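# Slide the orange into the foam net sleeve

## Task

Put the orange inside the foam net sleeve, and avoid tugging on the net so hard that it rips.

## Robot and tools

Robot: two arms, left_arm and right_arm, each with a two-finger gripper. Scene frame: origin at table-top height, midway between the arms' nominal bases. +z is up and +x points out over the table. left_arm is on the +y side. Arm names do not match image sides. Calibrated base positions are left_arm (+0.016, +0.362, 0) m and right_arm (+0.011, -0.329, 0) m, each yawed very slightly. A camera stand sits behind the arms. Loose objects may occasionally get a brief external shove.

Gripper geometry: the fingers extend along the gripper's +z axis and separate along its y axis. end_effector_position is the point between the finger pads, roughly 1 cm short of the fingertips. Hand poses, targets and wrist-camera poses are reported in each arm's own base frame. Fixed cameras and the table use the scene frame. Reported positions can be off by a few cm, more when the arm is stretched out.

execute_actions(actions, cameras)
- actions is a list of actions. Each action is a table of at most 15 rows, and each row lasts one 1/30 s control step. If a table is shorter, its final row repeats until 15 steps are filled.
- Each row has 14 numbers in [-1, 1], even when one arm is idle: left_arm dx, dy, dz, rx, ry, rz, opening, then the same seven for right_arm.
- The six pose numbers are offsets, not poses. They are measured from that arm's Hand target at the start of the action, along that arm's own base axes. Every row counts from that same starting point, not from the previous row. Repeating an offset in a new action therefore moves the arm further.
- Scale: 1.0 equals 0.6 m or 180 degrees. rx, ry, rz form a single rotation vector, applied about the Hand target position. If the dx, dy, dz vector is longer than 1.0, it may be shortened along its direction.
- opening is absolute: +1 is fully open (0.094 m) and -1 is shut.
- Images come back only if actions is empty or cameras names some. cameras accepts names or ["all"]. An unknown name invalidates the call.

move(target, speed, blend, opening_speed, grip_force, blocking, cameras)
- target is one 14-number row laid out as above, or a list of up to 15 such rows. Every row is an offset from the same starting Hand targets, not from the row before it.
- The grippers follow straight paths that do not avoid obstacles or the other arm. The whole move is capped at 10 s.
- speed: m/s, from 0.002 to 2.9, default 0.25. Rotation is limited to twice that value in rad/s. Give one value, or one per target.
- blend: corner rounding in metres for a list of targets. The default 0 stops at each target.
- opening_speed: how fast the commanded opening changes, in scale units per second, at least 0.2. Use it to close gently on something soft.
- grip_force: force limit per finger pad in N, from 10 to 50 (50 is full). It stays in effect until changed. Lower values close slowly.
- blocking=false returns after about 0.5 s while the move continues.
- The result adds a move: line. It gives the ending (done, off_target, moving, held, fault) and any limits, such as paced (the pose was clipped) or held (steps were withheld). done means the arm is at rest within 10 mm and 2 degrees of its target. Neither done nor off_target tells you whether the arm is touching anything.

Other tools
- wait(seconds 0–10): the robot holds its last commands.
- stop(): brakes a running move. Braking needs some distance.
- zoom_image(camera, region=[x0, y0, x1, y1]): pixel coordinates in the latest full image, at most 504 wide and 504 high.
- read_manual(section="licences"): licence texts only.
- finished_scene(scene): ends the current scene, passing its number. It is irreversible, and the orange must stay in the sleeve without the robot holding it.

Cameras are cam_high, cam_left_wrist and cam_right_wrist, each 896x504. Wrist images can lag slightly while the arm is moving.

Result lines
- end_effector_position (m) and end_effector_quat_wxyz are in the arm's base frame.
- Hand target is the last commanded pose after clipping. The next offsets start from it.
- Tool commands shows the present gripper commands.
- grip_measured is the finger opening on the command scale. When empty it can read up to about 2.5 mm wide. On a squeezed part it reads narrower than the part.
- The last value in Joint positions is the opening in metres.
- Joint torques include the arm's own weight. Torques 1–3 wrap around at ±28 N m.
- Joint velocities may be summarised as within noise.
- Calls that run actions also list positions at some control steps.
- MOTOR HOT appears at 75 °C. At 90 °C an over-temperature fault folds that arm and leaves it idle. At 100 °C the arm goes limp. Heat builds from holding loads, long reach, and pushing at targets the arm cannot reach.

Control behaviour
- Each step, commanded orientation is clipped to within 40 degrees of the measured orientation.
- Grippers often stop short of the target or sag. Check each result. Resend all-zero pose numbers to reach for the target again, or send the remaining gap as an offset.
- Small moves may not happen, or may drift sideways.
- Any opening value you send is a command, including 0. To keep a gripper unchanged, resend its current opening.
- An arm blocked by contact keeps pushing. To release it, command a target back past where the gripper actually is.
- Do not route paths close to an arm's own base, since this can flip the shoulder posture.

Things to avoid
- Grippers, housings or wrist cameras touching each other, or one gripper closing on the other. The clearance check does not catch these.
- Fast impacts, and hard pushes against fixed or heavy objects.
- Dropping or releasing moving items.
- Letting anything leave the table.
- Stretching the net hard enough to tear it.

Open fingers to well above grip_measured to let go. Close slowly on the orange and the foam.

Each tool is called after "Call:" as name(argument=value, ...), one argument or row to a line, values as JSON.

## Session

Call:
execute_actions(
  actions=[],
)

Scene clock: 0.00 s.
left_arm: end_effector_position=(+0.2515, -0.2675, +0.0814) grip_measured=-0.987 end_effector_quat_wxyz=(+0.261, +0.084, +0.764, -0.584) | right_arm: end_effector_position=(+0.2617, +0.3377, +0.0855) grip_measured=-0.982 end_effector_quat_wxyz=(-0.628, +0.703, -0.324, -0.071)
Joint positions: left_arm=[-0.483 1.781 0.286 1.24 0.761 -0.863 0.001] | right_arm=[0.701 1.859 0.48 1.144 -0.538 -1.148 0.001]
Joint velocities: within noise
Joint torques (N m): no reading
Heat: left arm: 27 °C; right arm: 24 °C.
Hand target: left_arm +0.2537, -0.2684, +0.0871; +0.269, +0.089, +0.759, -0.586 | right_arm +0.2628, +0.3377, +0.0863; -0.628, +0.703, -0.325, -0.070
Tool commands: left_gripper/opening=-1.0 right_gripper/opening=-1.0

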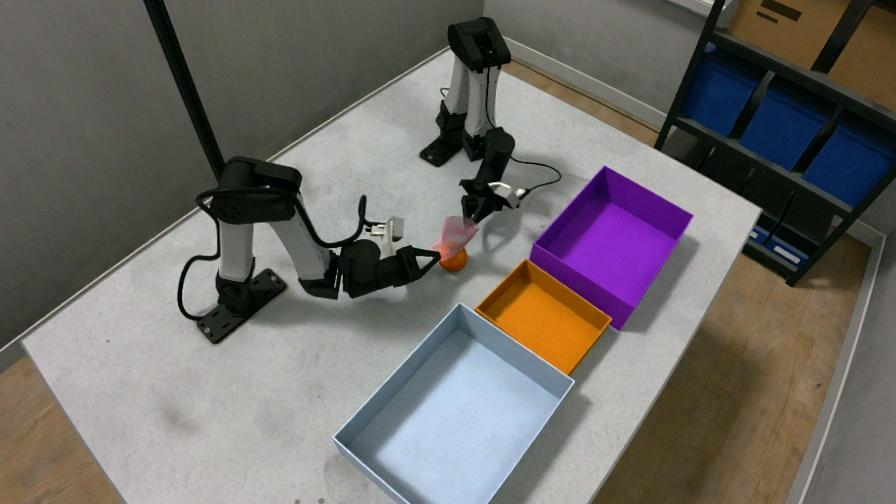

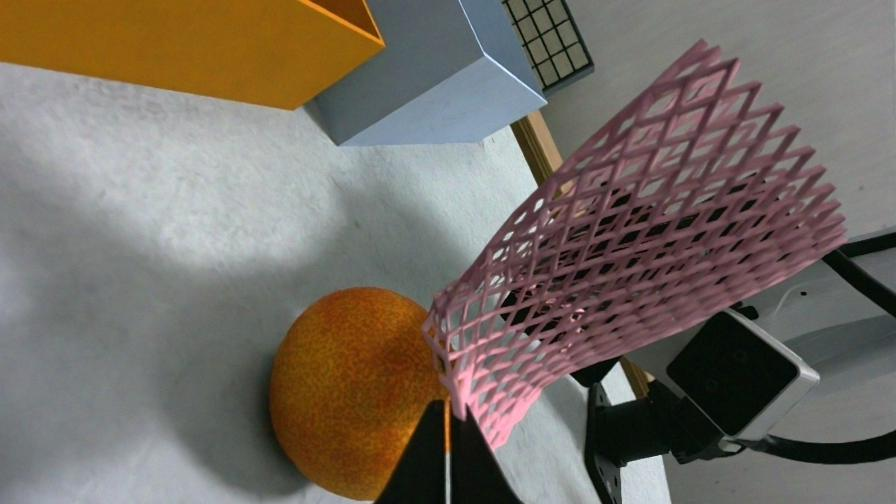

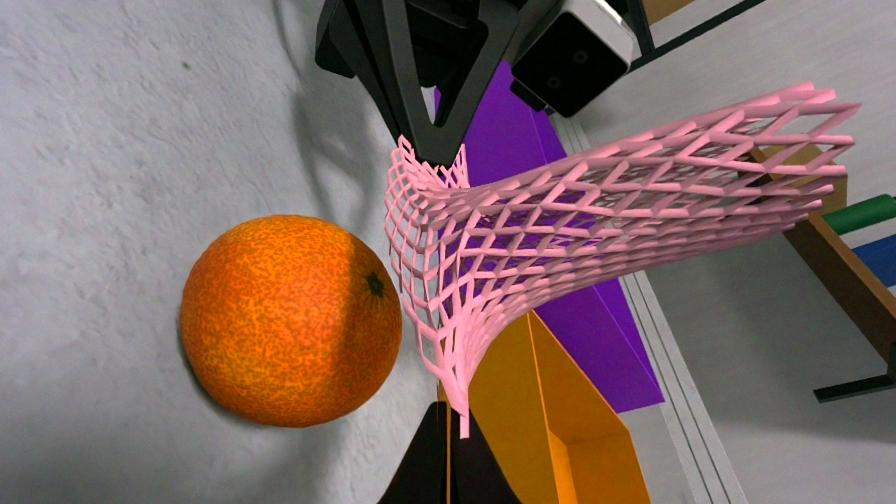

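Call:
zoom_image(
  camera="cam_high",
  region=[380, 180, 530, 300],
)

Call:
zoom_image(
  camera="cam_right_wrist",
  region=[300, 100, 550, 450],
)

Call:
zoom_image(
  camera="cam_left_wrist",
  region=[350, 200, 600, 450],
)

Scaled by 3.360.

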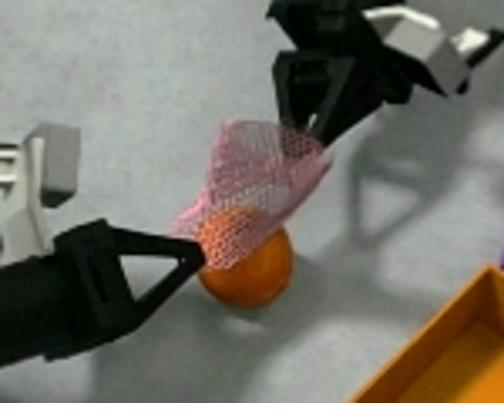

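Scaled by 1.440.

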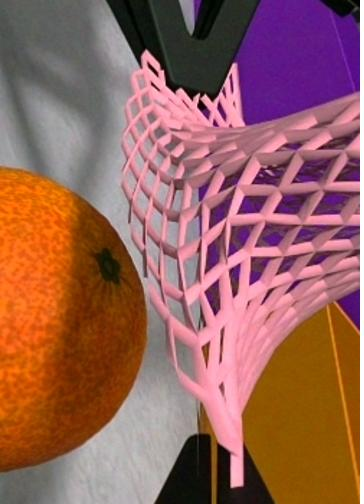

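Scaled by 2.016.

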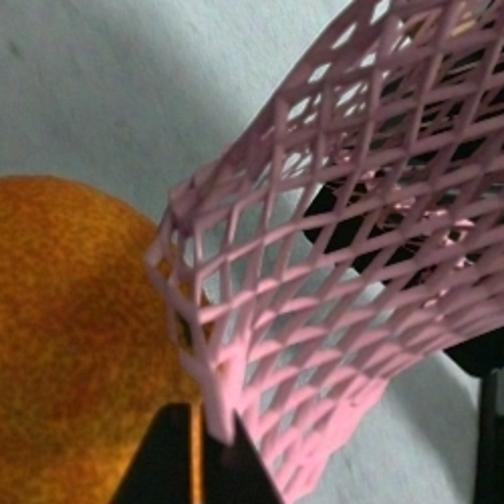

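Call:
move(
  target=[0,0.004,-0.033,0,0,0,-1,0,-0.004,-0.033,0,0,0,-1],
  speed=0.08,
  cameras=["all"],
)

Scene clock: 9.47 s.
left_arm: end_effector_position=(+0.2520, -0.2687, +0.0674) grip_measured=-0.987 end_effector_quat_wxyz=(+0.263, +0.089, +0.761, -0.587) | right_arm: end_effector_position=(+0.2635, +0.3392, +0.0741) grip_measured=-0.982 end_effector_quat_wxyz=(-0.635, +0.700, -0.319, -0.068)
Joint positions: left_arm=[-0.483 1.905 0.286 1.376 0.768 -0.863 0.001] | right_arm=[0.701 1.944 0.48 1.248 -0.538 -1.148 0.001]
Joint torques (N m): left_arm=[0.7 -4.57 2.5 2.15 0.01 0.14] | right_arm=[-0.76 -5.94 2.77 2.06 0.06 0.16]
Heat: left arm: 28 °C; right arm: 27 °C.
Hand target: left_arm +0.2538, -0.2660, +0.0672; +0.269, +0.089, +0.759, -0.586 | right_arm +0.2628, +0.3353, +0.0665; -0.628, +0.703, -0.325, -0.070
Off the commanded pose: left_arm 0.003 m, 1 deg | right_arm 0.009 m, 1 deg.
move: done
camera_calibration:
cam_left_wrist: T_world_to_cam=[[-0.451847, -0.293146, 0.842556, -0.0196395], [-0.889098, 0.225341, -0.398405, 0.353394], [-0.0730713, -0.929132, -0.362455, -0.117392], [0, 0, 0, 1]] pos_world=[0.29675, -0.194464, 0.114792]
cam_right_wrist: T_world_to_cam=[[0.533521, -0.0263647, 0.845376, -0.195083], [0.57417, -0.722622, -0.384898, 0.162613], [0.621034, 0.690741, -0.370396, -0.280632], [0, 0, 0, 1]] pos_world=[0.184995, 0.306209, 0.123563]

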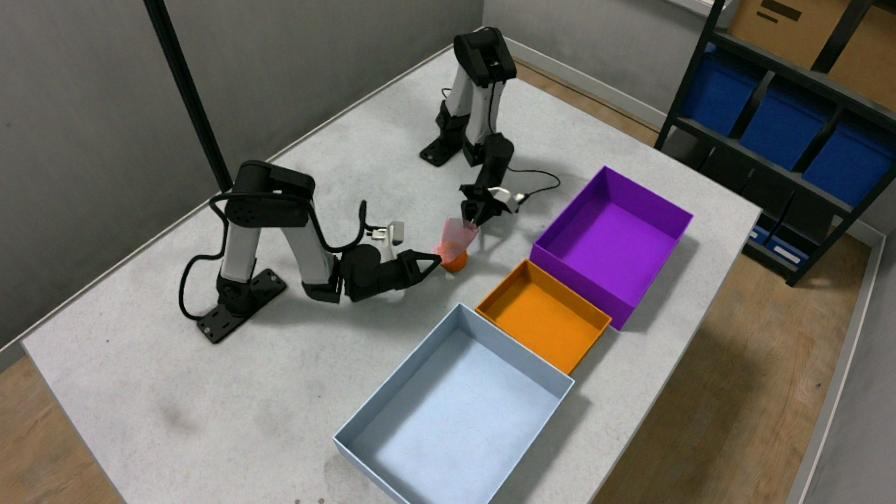

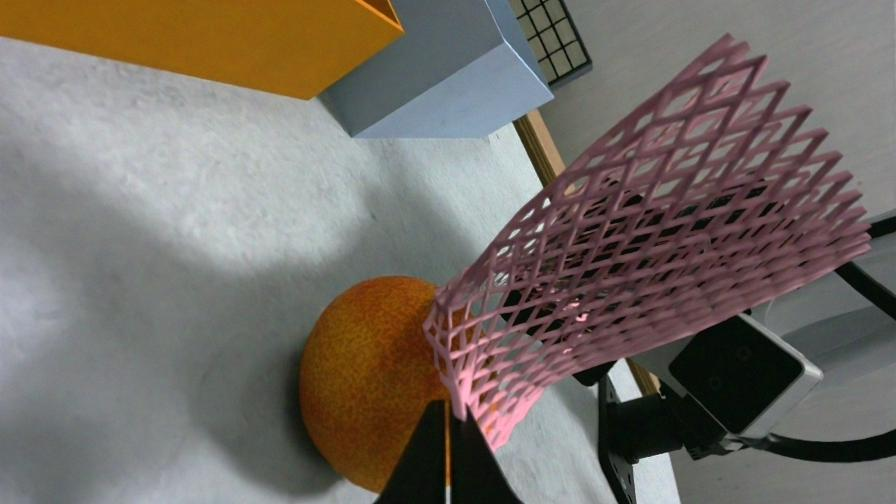

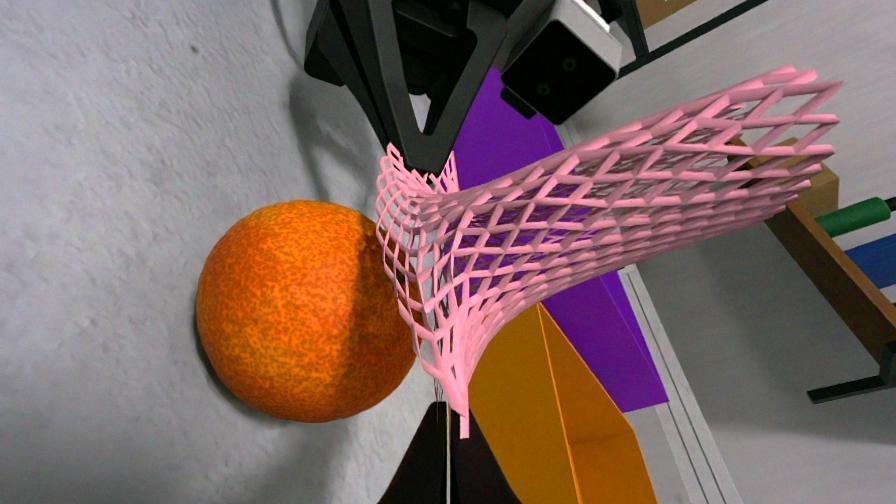

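Call:
move(
  target=[0,0,-0.030,0,0,0,-1,0,0,-0.033,0,0,0,-1],
  speed=0.08,
  cameras=["all"],
)

Call:
zoom_image(
  camera="cam_high",
  region=[400, 190, 520, 290],
)

Scene clock: 11.63 s.
left_arm: end_effector_position=(+0.2510, -0.2685, +0.0502) grip_measured=-0.987 end_effector_quat_wxyz=(+0.264, +0.090, +0.759, -0.588) | right_arm: end_effector_position=(+0.2637, +0.3394, +0.0563) grip_measured=-0.982 end_effector_quat_wxyz=(-0.638, +0.699, -0.317, -0.067)
Joint positions: left_arm=[-0.483 2.039 0.286 1.515 0.77 -0.863 0.001] | right_arm=[0.701 2.052 0.48 1.365 -0.538 -1.148 0.001]
Joint torques (N m): left_arm=[0.7 -4.78 2.17 2.11 -0.01 0.13] | right_arm=[-0.68 -6.13 2.26 1.91 0.03 0.13]
Heat: left arm: 28 °C; right arm: 28 °C.
Hand target: left_arm +0.2538, -0.2660, +0.0492; +0.269, +0.089, +0.759, -0.586 | right_arm +0.2628, +0.3353, +0.0466; -0.628, +0.703, -0.325, -0.070
Off the commanded pose: left_arm 0.004 m, 1 deg | right_arm 0.010 m, 2 deg.
move: done
camera_calibration:
cam_left_wrist: T_world_to_cam=[[-0.455702, -0.289935, 0.84159, -0.00368571], [-0.887067, 0.226315, -0.402359, 0.345592], [-0.0738069, -0.929903, -0.360324, -0.123658], [0, 0, 0, 1]] pos_world=[0.295757, -0.194271, 0.0975971]
cam_right_wrist: T_world_to_cam=[[0.527806, -0.0311957, 0.848792, -0.177217], [0.57676, -0.720434, -0.385126, 0.154355], [0.623513, 0.692821, -0.362257, -0.289296], [0, 0, 0, 1]] pos_world=[0.18489, 0.306104, 0.105067]

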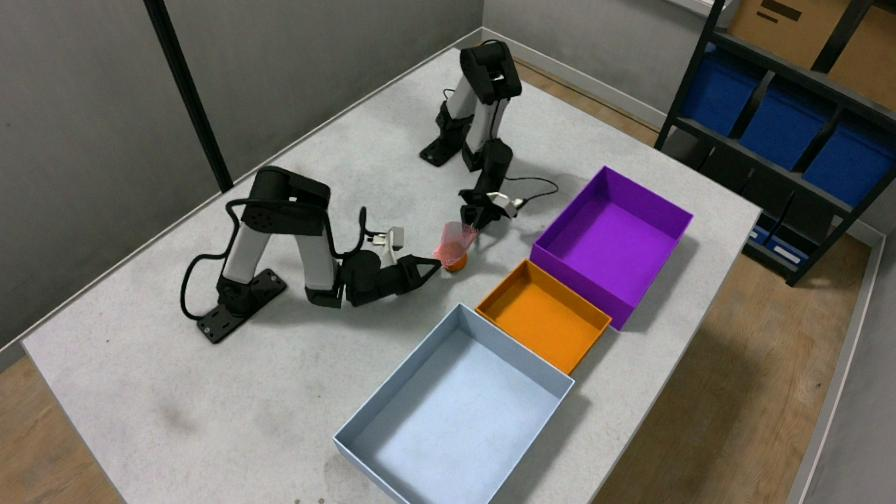

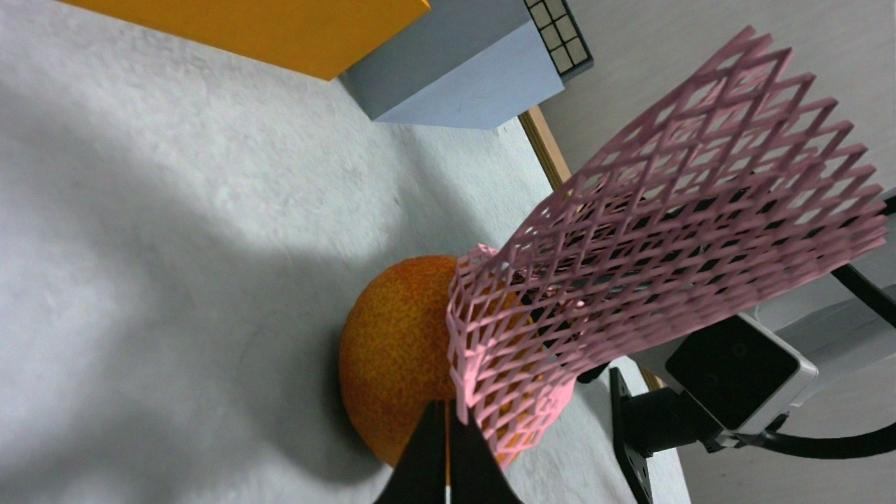

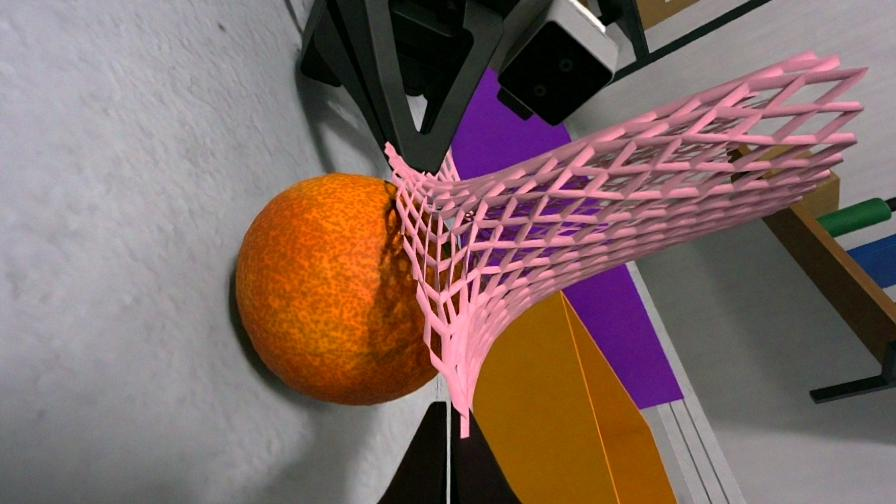

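Scaled by 4.200.

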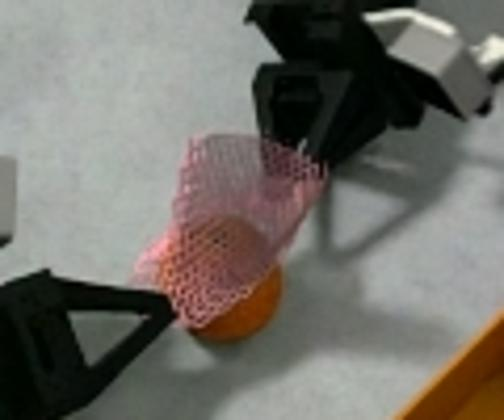

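Call:
move(
  target=[-0.006,0,-0.022,0.0637,0.0204,0,-1,-0.006,0,-0.032,-0.063,0.021,0,-1],
  speed=0.08,
  cameras=["all"],
)

Call:
zoom_image(
  camera="cam_high",
  region=[400, 190, 520, 290],
)

Scene clock: 14.97 s.
left_arm: end_effector_position=(+0.2446, -0.2667, +0.0364) grip_measured=-0.988 end_effector_quat_wxyz=(+0.227, +0.100, +0.816, -0.522) | right_arm: end_effector_position=(+0.2583, +0.3388, +0.0369) grip_measured=-0.982 end_effector_quat_wxyz=(-0.566, +0.750, -0.335, -0.066)
Joint positions: left_arm=[-0.508 1.801 0.318 1.001 0.713 -0.708 0.001] | right_arm=[0.719 1.934 0.517 1.005 -0.51 -1.244 0.001]
Joint torques (N m): left_arm=[-0.23 -6.71 4.38 1.53 -0.26 0.22] | right_arm=[0.27 -8.16 4.19 1.38 0.33 0.05]
Heat: left arm: 29 °C; right arm: 28 °C.
Hand target: left_arm +0.2501, -0.2660, +0.0360; +0.235, +0.096, +0.822, -0.510 | right_arm +0.2592, +0.3353, +0.0273; -0.545, +0.759, -0.351, -0.060
Off the commanded pose: left_arm 0.006 m, 2 deg | right_arm 0.010 m, 3 deg.
move: off_target (right_arm)
camera_calibration:
cam_left_wrist: T_world_to_cam=[[-0.408952, -0.430917, 0.804406, -0.0421438], [-0.905629, 0.300048, -0.299678, 0.354417], [-0.112223, -0.851047, -0.512956, -0.0913546], [0, 0, 0, 1]] pos_world=[0.293483, -0.202249, 0.0932508]
cam_right_wrist: T_world_to_cam=[[0.577998, 0.117745, 0.807499, -0.219724], [0.568104, -0.768422, -0.294595, 0.164741], [0.585813, 0.629019, -0.511037, -0.255715], [0, 0, 0, 1]] pos_world=[0.183211, 0.313311, 0.0952789]

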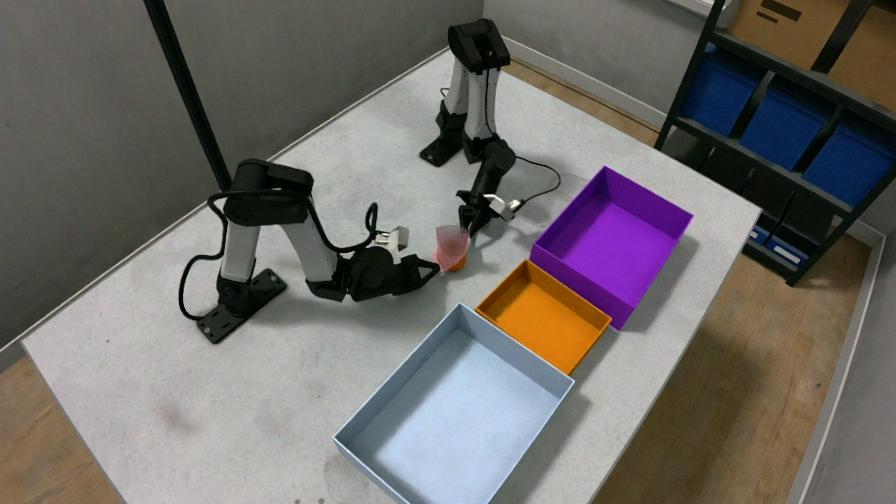

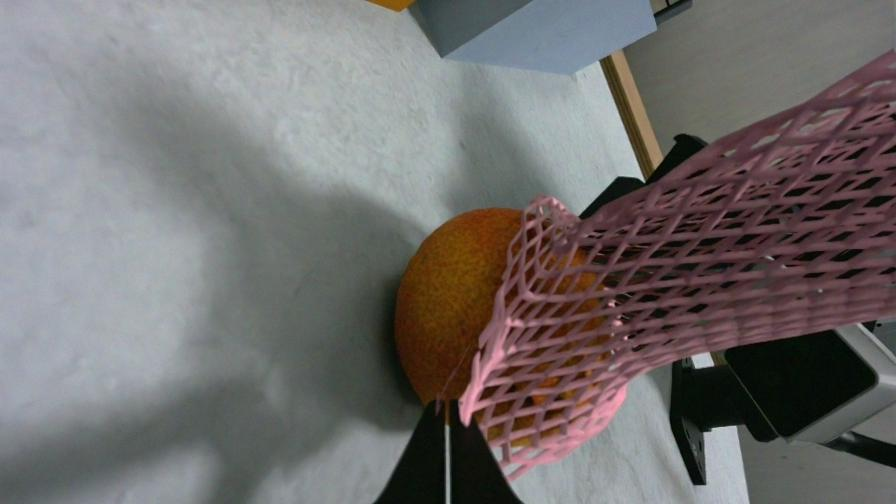

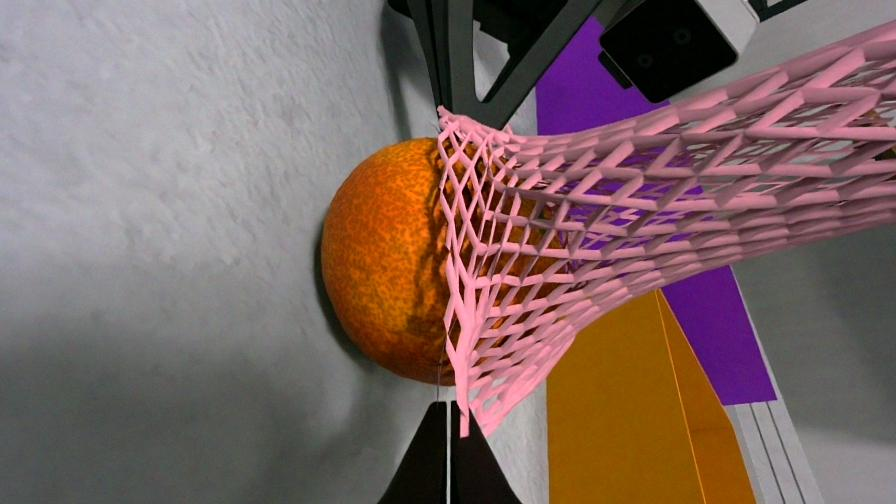

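Scaled by 4.200.

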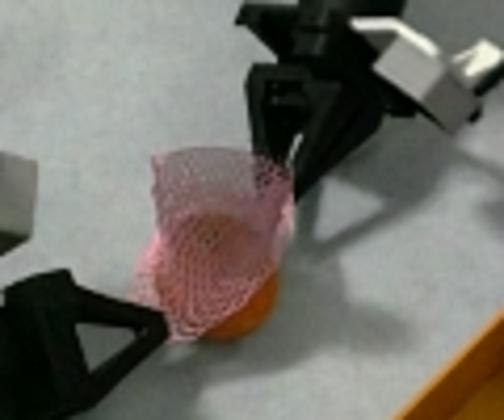

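Call:
move(
  target=[0,0,-0.028,0.0637,0.0204,0,-1,0,0,-0.027,-0.063,0.021,0,-1],
  speed=0.08,
  cameras=["all"],
)

Call:
zoom_image(
  camera="cam_high",
  region=[400, 190, 520, 290],
)

Scene clock: 17.80 s.
left_arm: end_effector_position=(+0.2464, -0.2691, +0.0225) grip_measured=-0.988 end_effector_quat_wxyz=(+0.195, +0.107, +0.866, -0.448) | right_arm: end_effector_position=(+0.2589, +0.3416, +0.0205) grip_measured=-0.982 end_effector_quat_wxyz=(-0.481, +0.798, -0.360, -0.060)
Joint positions: left_arm=[-0.555 1.692 0.429 0.575 0.604 -0.601 0.001] | right_arm=[0.75 1.859 0.633 0.6 -0.435 -1.319 0.001]
Joint torques (N m): left_arm=[-0.24 -6.28 5.41 1.32 -0.31 0.24] | right_arm=[0.09 -8.14 5.2 1.2 0.27 0.06]
Heat: left arm: 29 °C; right arm: 28 °C.
Hand target: left_arm +0.2501, -0.2660, +0.0192; +0.197, +0.103, +0.876, -0.428 | right_arm +0.2592, +0.3353, +0.0111; -0.455, +0.807, -0.373, -0.050
Off the commanded pose: left_arm 0.006 m, 3 deg | right_arm 0.011 m, 4 deg.
move: off_target (left_arm, right_arm)
camera_calibration:
cam_left_wrist: T_world_to_cam=[[-0.368456, -0.571945, 0.732884, -0.0775553], [-0.918246, 0.346981, -0.190861, 0.365832], [-0.145135, -0.743292, -0.653034, -0.0601659], [0, 0, 0, 1]] pos_world=[0.298616, -0.216015, 0.0873718]
cam_right_wrist: T_world_to_cam=[[0.631286, 0.264556, 0.729032, -0.269569], [0.550918, -0.814596, -0.181447, 0.17962], [0.545863, 0.516182, -0.659992, -0.214201], [0, 0, 0, 1]] pos_world=[0.188144, 0.3282, 0.0877446]

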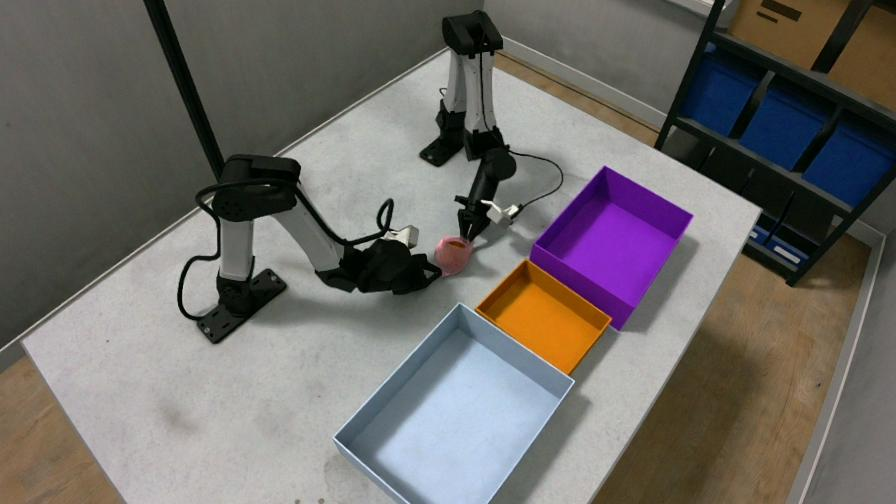

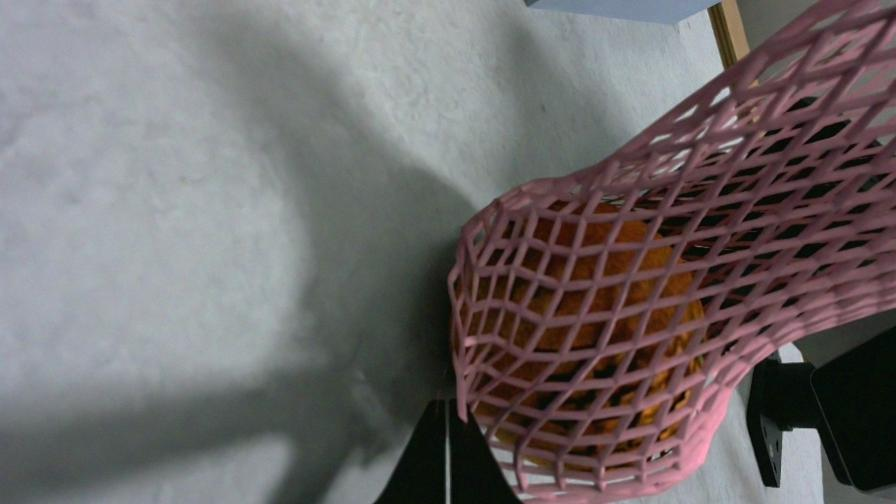

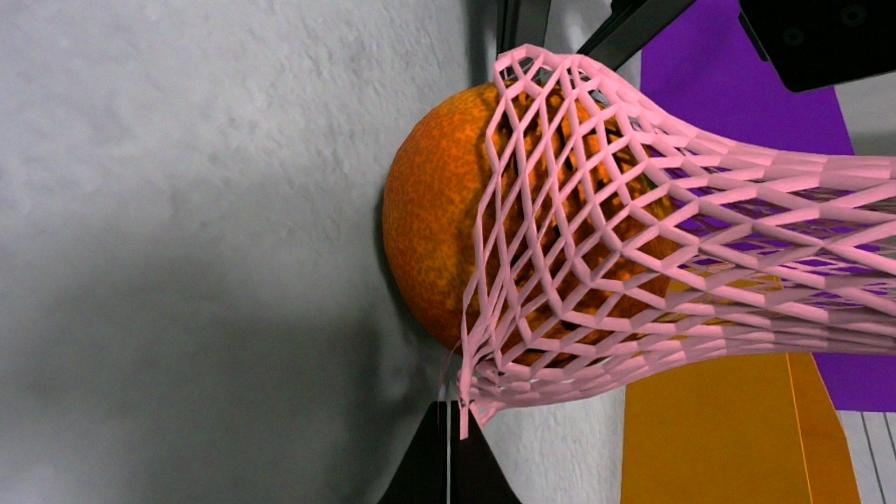

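Scaled by 4.200.

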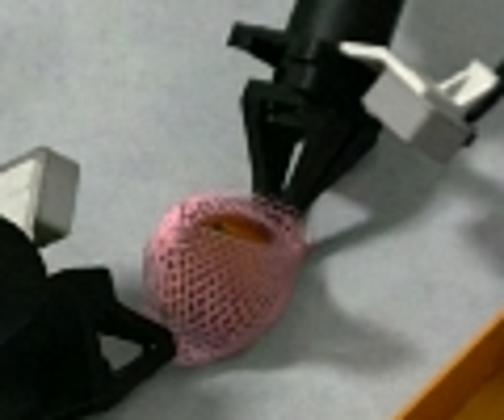

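Call:
move(
  target=[-0.025,0,-0.010,0.034,-0.114,-0.073,-1,-0.022,0,-0.009,0,0,0,-1],
  speed=0.08,
  cameras=["all"],
)

Call:
zoom_image(
  camera="cam_high",
  region=[400, 190, 520, 290],
)

Scene clock: 23.03 s.
left_arm: end_effector_position=(+0.2372, -0.2711, +0.0182) grip_measured=-0.988 end_effector_quat_wxyz=(+0.292, +0.285, +0.824, -0.392) | right_arm: end_effector_position=(+0.2487, +0.3446, +0.0161) grip_measured=-0.982 end_effector_quat_wxyz=(-0.476, +0.803, -0.354, -0.057)
Joint positions: left_arm=[-0.593 1.692 0.385 0.644 0.558 -0.204 0.001] | right_arm=[0.782 1.859 0.615 0.614 -0.411 -1.319 0.001]
Joint torques (N m): left_arm=[-0.43 -6.09 2.85 1.71 -0.24 0.21] | right_arm=[0.17 -8.23 2.85 1.48 0.35 0.18]
Heat: left arm: 30 °C; right arm: 28 °C.
Hand target: left_arm +0.2351, -0.2660, +0.0132; +0.294, +0.287, +0.831, -0.376 | right_arm +0.2460, +0.3353, +0.0058; -0.455, +0.807, -0.373, -0.050
Off the commanded pose: left_arm 0.008 m, 2 deg | right_arm 0.014 m, 3 deg.
move: off_target (right_arm)
camera_calibration:
cam_left_wrist: T_world_to_cam=[[-0.706049, -0.524829, 0.475446, 0.0186198], [-0.707311, 0.555551, -0.437121, 0.368295], [-0.0347211, -0.644917, -0.763463, -0.0632855], [0, 0, 0, 1]] pos_world=[0.271448, -0.235648, 0.10382]
cam_right_wrist: T_world_to_cam=[[0.623319, 0.281646, 0.729486, -0.264591], [0.561461, -0.810514, -0.166818, 0.182644], [0.544275, 0.513559, -0.663342, -0.211747], [0, 0, 0, 1]] pos_world=[0.177626, 0.331301, 0.0830233]

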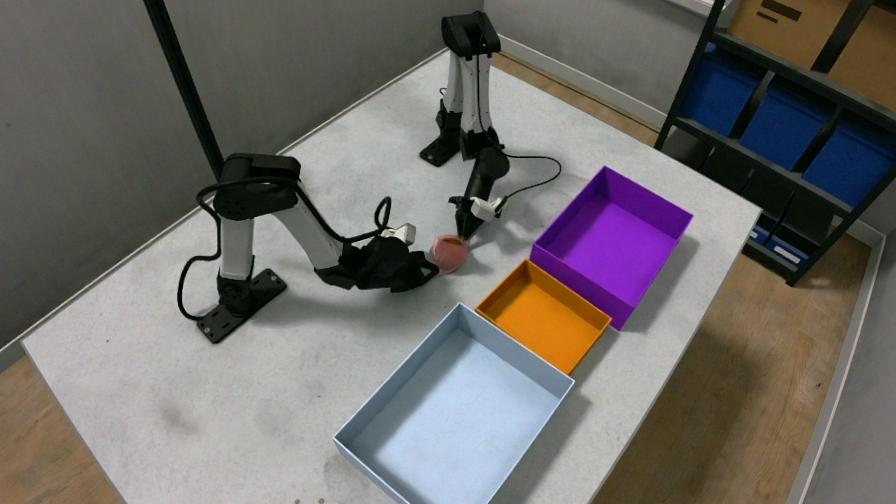

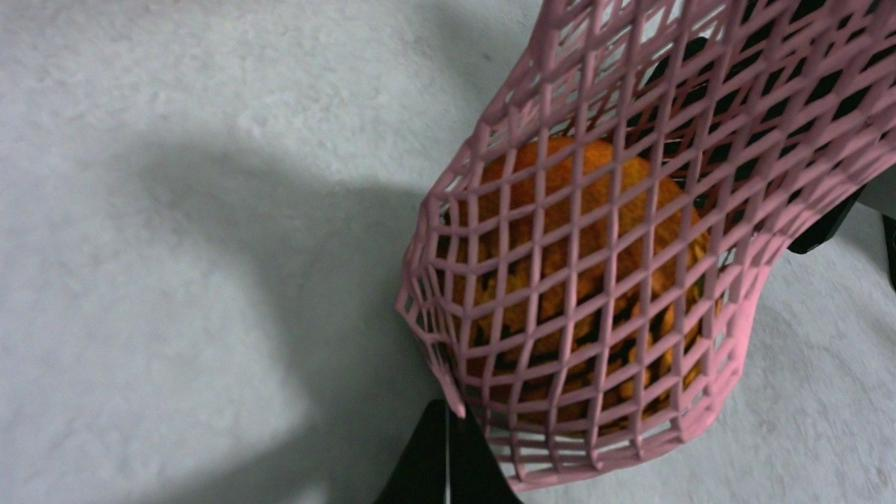

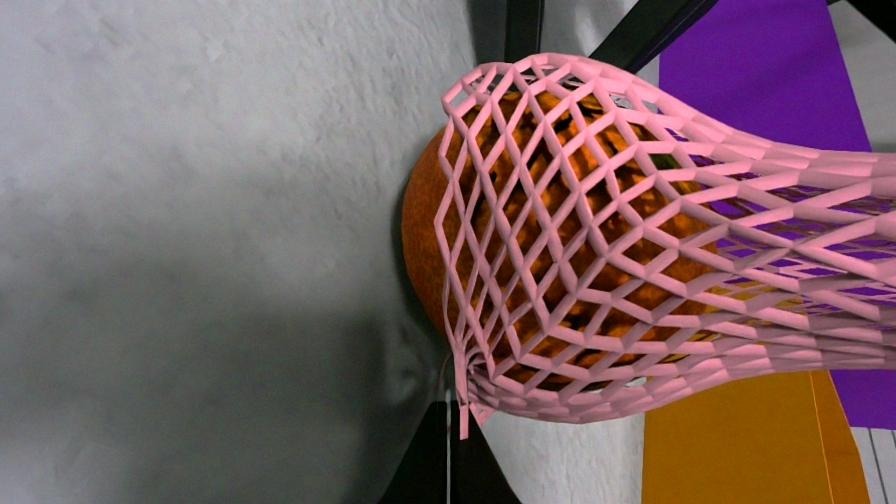

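Scaled by 4.200.

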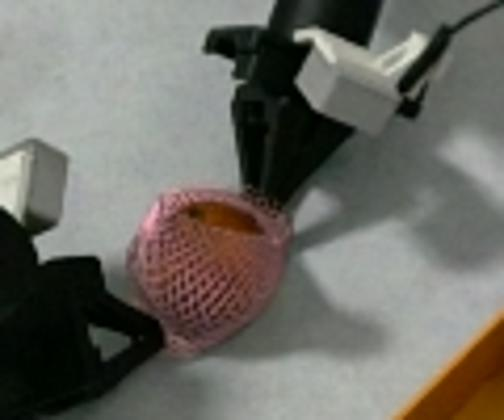

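Call:
move(
  target=[0,0,0,0,0,0,-0.8,0,0,0.002,0,0,0,-0.8],
  opening_speed=0.3,
  cameras=["all"],
)

Scene clock: 24.93 s.
left_arm: end_effector_position=(+0.2397, -0.2688, +0.0159) grip_measured=-0.802 end_effector_quat_wxyz=(+0.296, +0.283, +0.829, -0.382) | right_arm: end_effector_position=(+0.2485, +0.3413, +0.0119) grip_measured=-0.802 end_effector_quat_wxyz=(-0.468, +0.805, -0.360, -0.054)
Joint positions: left_arm=[-0.593 1.692 0.384 0.639 0.535 -0.2 0.009] | right_arm=[0.782 1.859 0.611 0.601 -0.396 -1.319 0.009]
Joint torques (N m): left_arm=[-0.44 -6.08 3.12 1.79 0.02 0.21] | right_arm=[0.21 -8.32 3.28 1.6 0.22 0.2]
Heat: left arm: 30 °C; right arm: 28 °C.
Hand target: left_arm +0.2352, -0.2660, +0.0132; +0.294, +0.287, +0.831, -0.376 | right_arm +0.2460, +0.3353, +0.0070; -0.455, +0.807, -0.373, -0.050
Off the commanded pose: left_arm 0.006 m, 1 deg | right_arm 0.008 m, 2 deg.
move: done
camera_calibration:
cam_left_wrist: T_world_to_cam=[[-0.700686, -0.543115, 0.462671, 0.0166704], [-0.713194, 0.551208, -0.433041, 0.367948], [-0.0198372, -0.6334, -0.77357, -0.0636967], [0, 0, 0, 1]] pos_world=[0.272835, -0.234108, 0.10235]
cam_right_wrist: T_world_to_cam=[[0.630859, 0.287369, 0.720719, -0.264163], [0.551204, -0.819727, -0.155634, 0.184821], [0.546068, 0.495446, -0.675532, -0.206875], [0, 0, 0, 1]] pos_world=[0.177743, 0.32991, 0.0794005]

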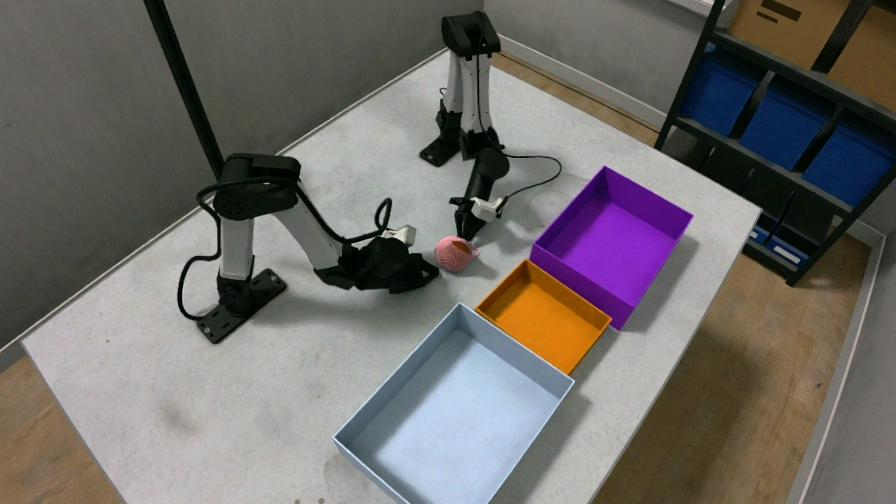

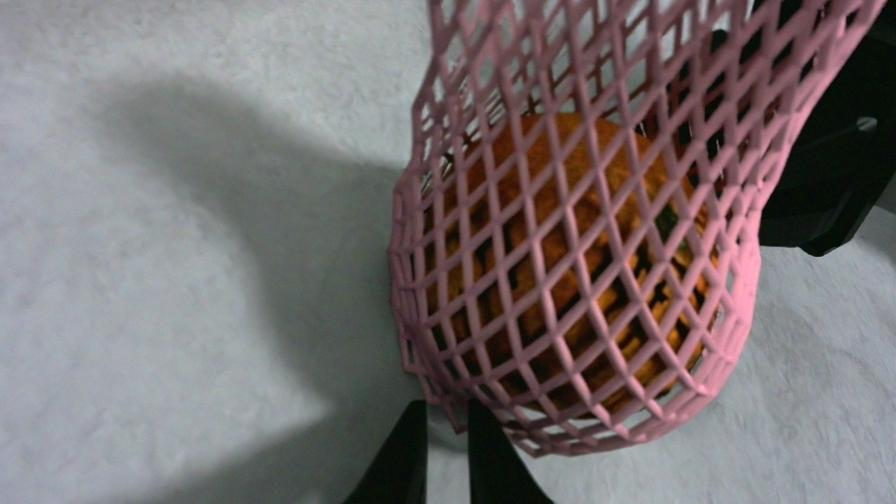

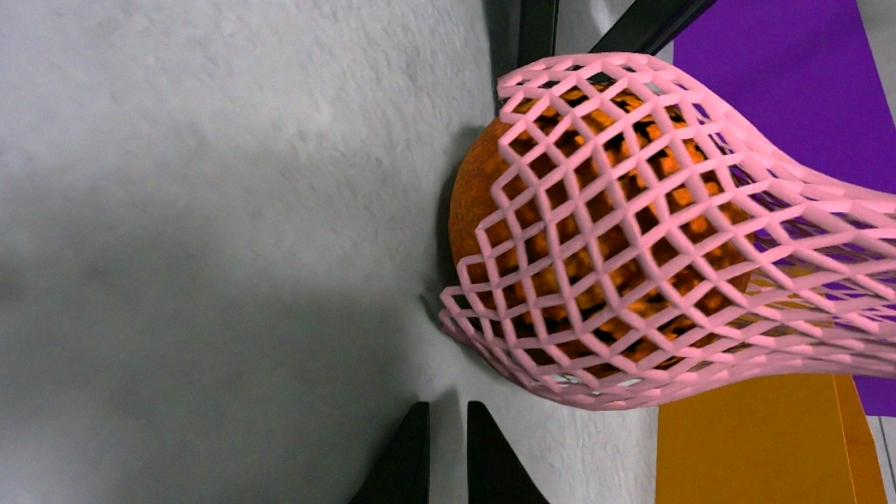

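Call:
move(
  target=[-0.039,0.122,0.078,0,0,0,-0.8,-0.036,-0.120,0.081,0,0,0,-0.8],
  speed=0.12,
  cameras=["all"],
)

Call:
zoom_image(
  camera="cam_high",
  region=[400, 190, 520, 290],
)

Call:
zoom_image(
  camera="cam_right_wrist",
  region=[392, 0, 896, 504],
)

Scene clock: 27.00 s.
left_arm: end_effector_position=(+0.2091, -0.1918, +0.0525) grip_measured=-0.802 end_effector_quat_wxyz=(+0.285, +0.280, +0.838, -0.373) | right_arm: end_effector_position=(+0.2280, +0.2664, +0.0563) grip_measured=-0.801 end_effector_quat_wxyz=(-0.457, +0.805, -0.376, -0.047)
Joint positions: left_arm=[-0.328 1.191 0.294 0.062 0.715 0.031 0.009] | right_arm=[0.63 1.425 0.448 0.265 -0.483 -1.412 0.009]
Joint torques (N m): left_arm=[0.38 -3.48 6.45 1.56 0.35 0.18] | right_arm=[-0.91 -5.49 4.78 1.58 -0.19 0.06]
Heat: left arm: 30 °C; right arm: 28 °C.
Hand target: left_arm +0.2117, -0.1928, +0.0599; +0.294, +0.287, +0.831, -0.376 | right_arm +0.2245, +0.2633, +0.0556; -0.455, +0.807, -0.373, -0.050
Off the commanded pose: left_arm 0.008 m, 2 deg | right_arm 0.005 m, 1 deg.
move: done
camera_calibration:
cam_left_wrist: T_world_to_cam=[[-0.688007, -0.559814, 0.461795, 0.0143184], [-0.72503, 0.557658, -0.404164, 0.321708], [-0.0312674, -0.612883, -0.789555, 0.0199122], [0, 0, 0, 1]] pos_world=[0.243722, -0.159184, 0.139132]
cam_right_wrist: T_world_to_cam=[[0.648161, 0.285309, 0.706035, -0.264274], [0.523654, -0.840143, -0.141228, 0.15268], [0.552877, 0.461257, -0.693952, -0.120009], [0, 0, 0, 1]] pos_world=[0.157691, 0.259028, 0.124869]

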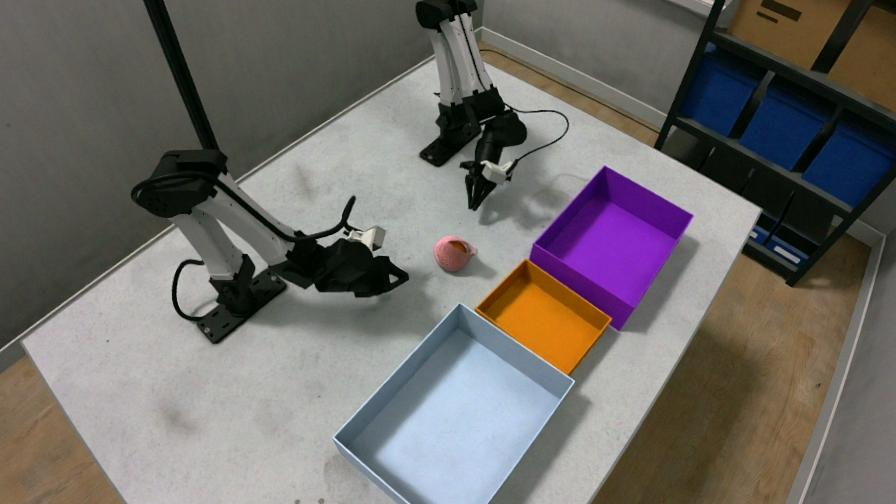

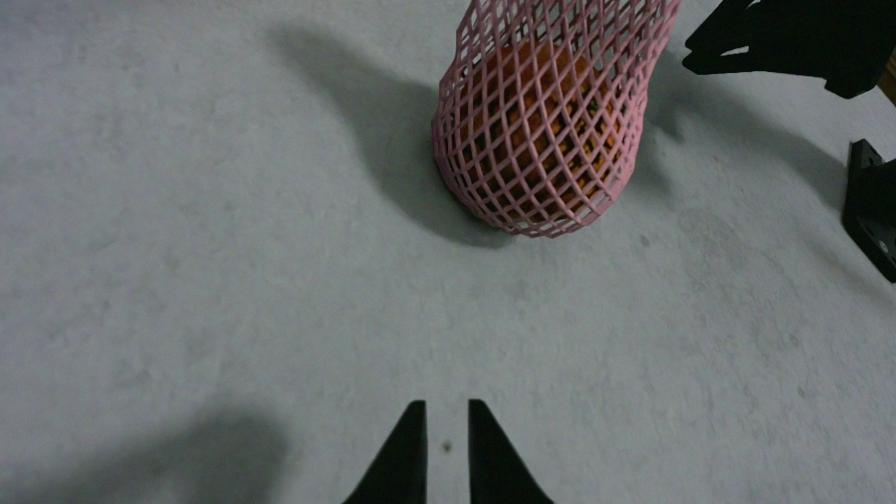

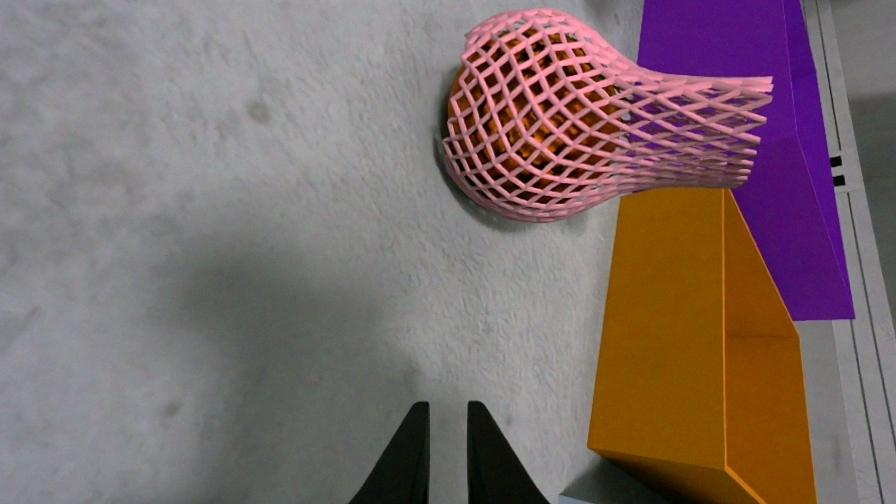

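Scaled by 4.200.

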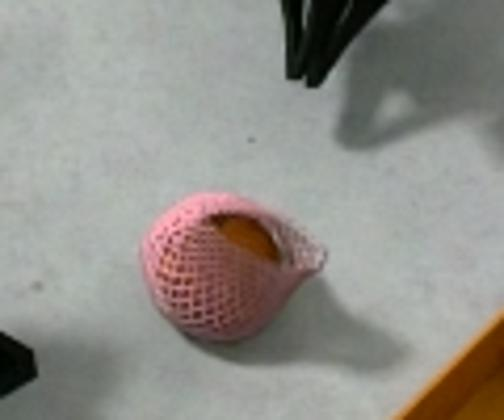

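Scaled by 1.000.

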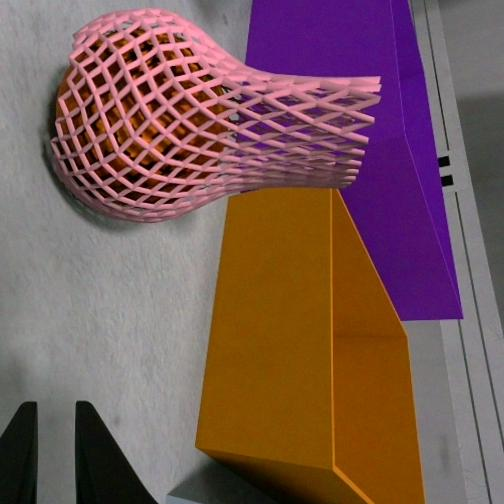

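Call:
finished_scene(
  scene=1,
)

The scene is finished: the task was done.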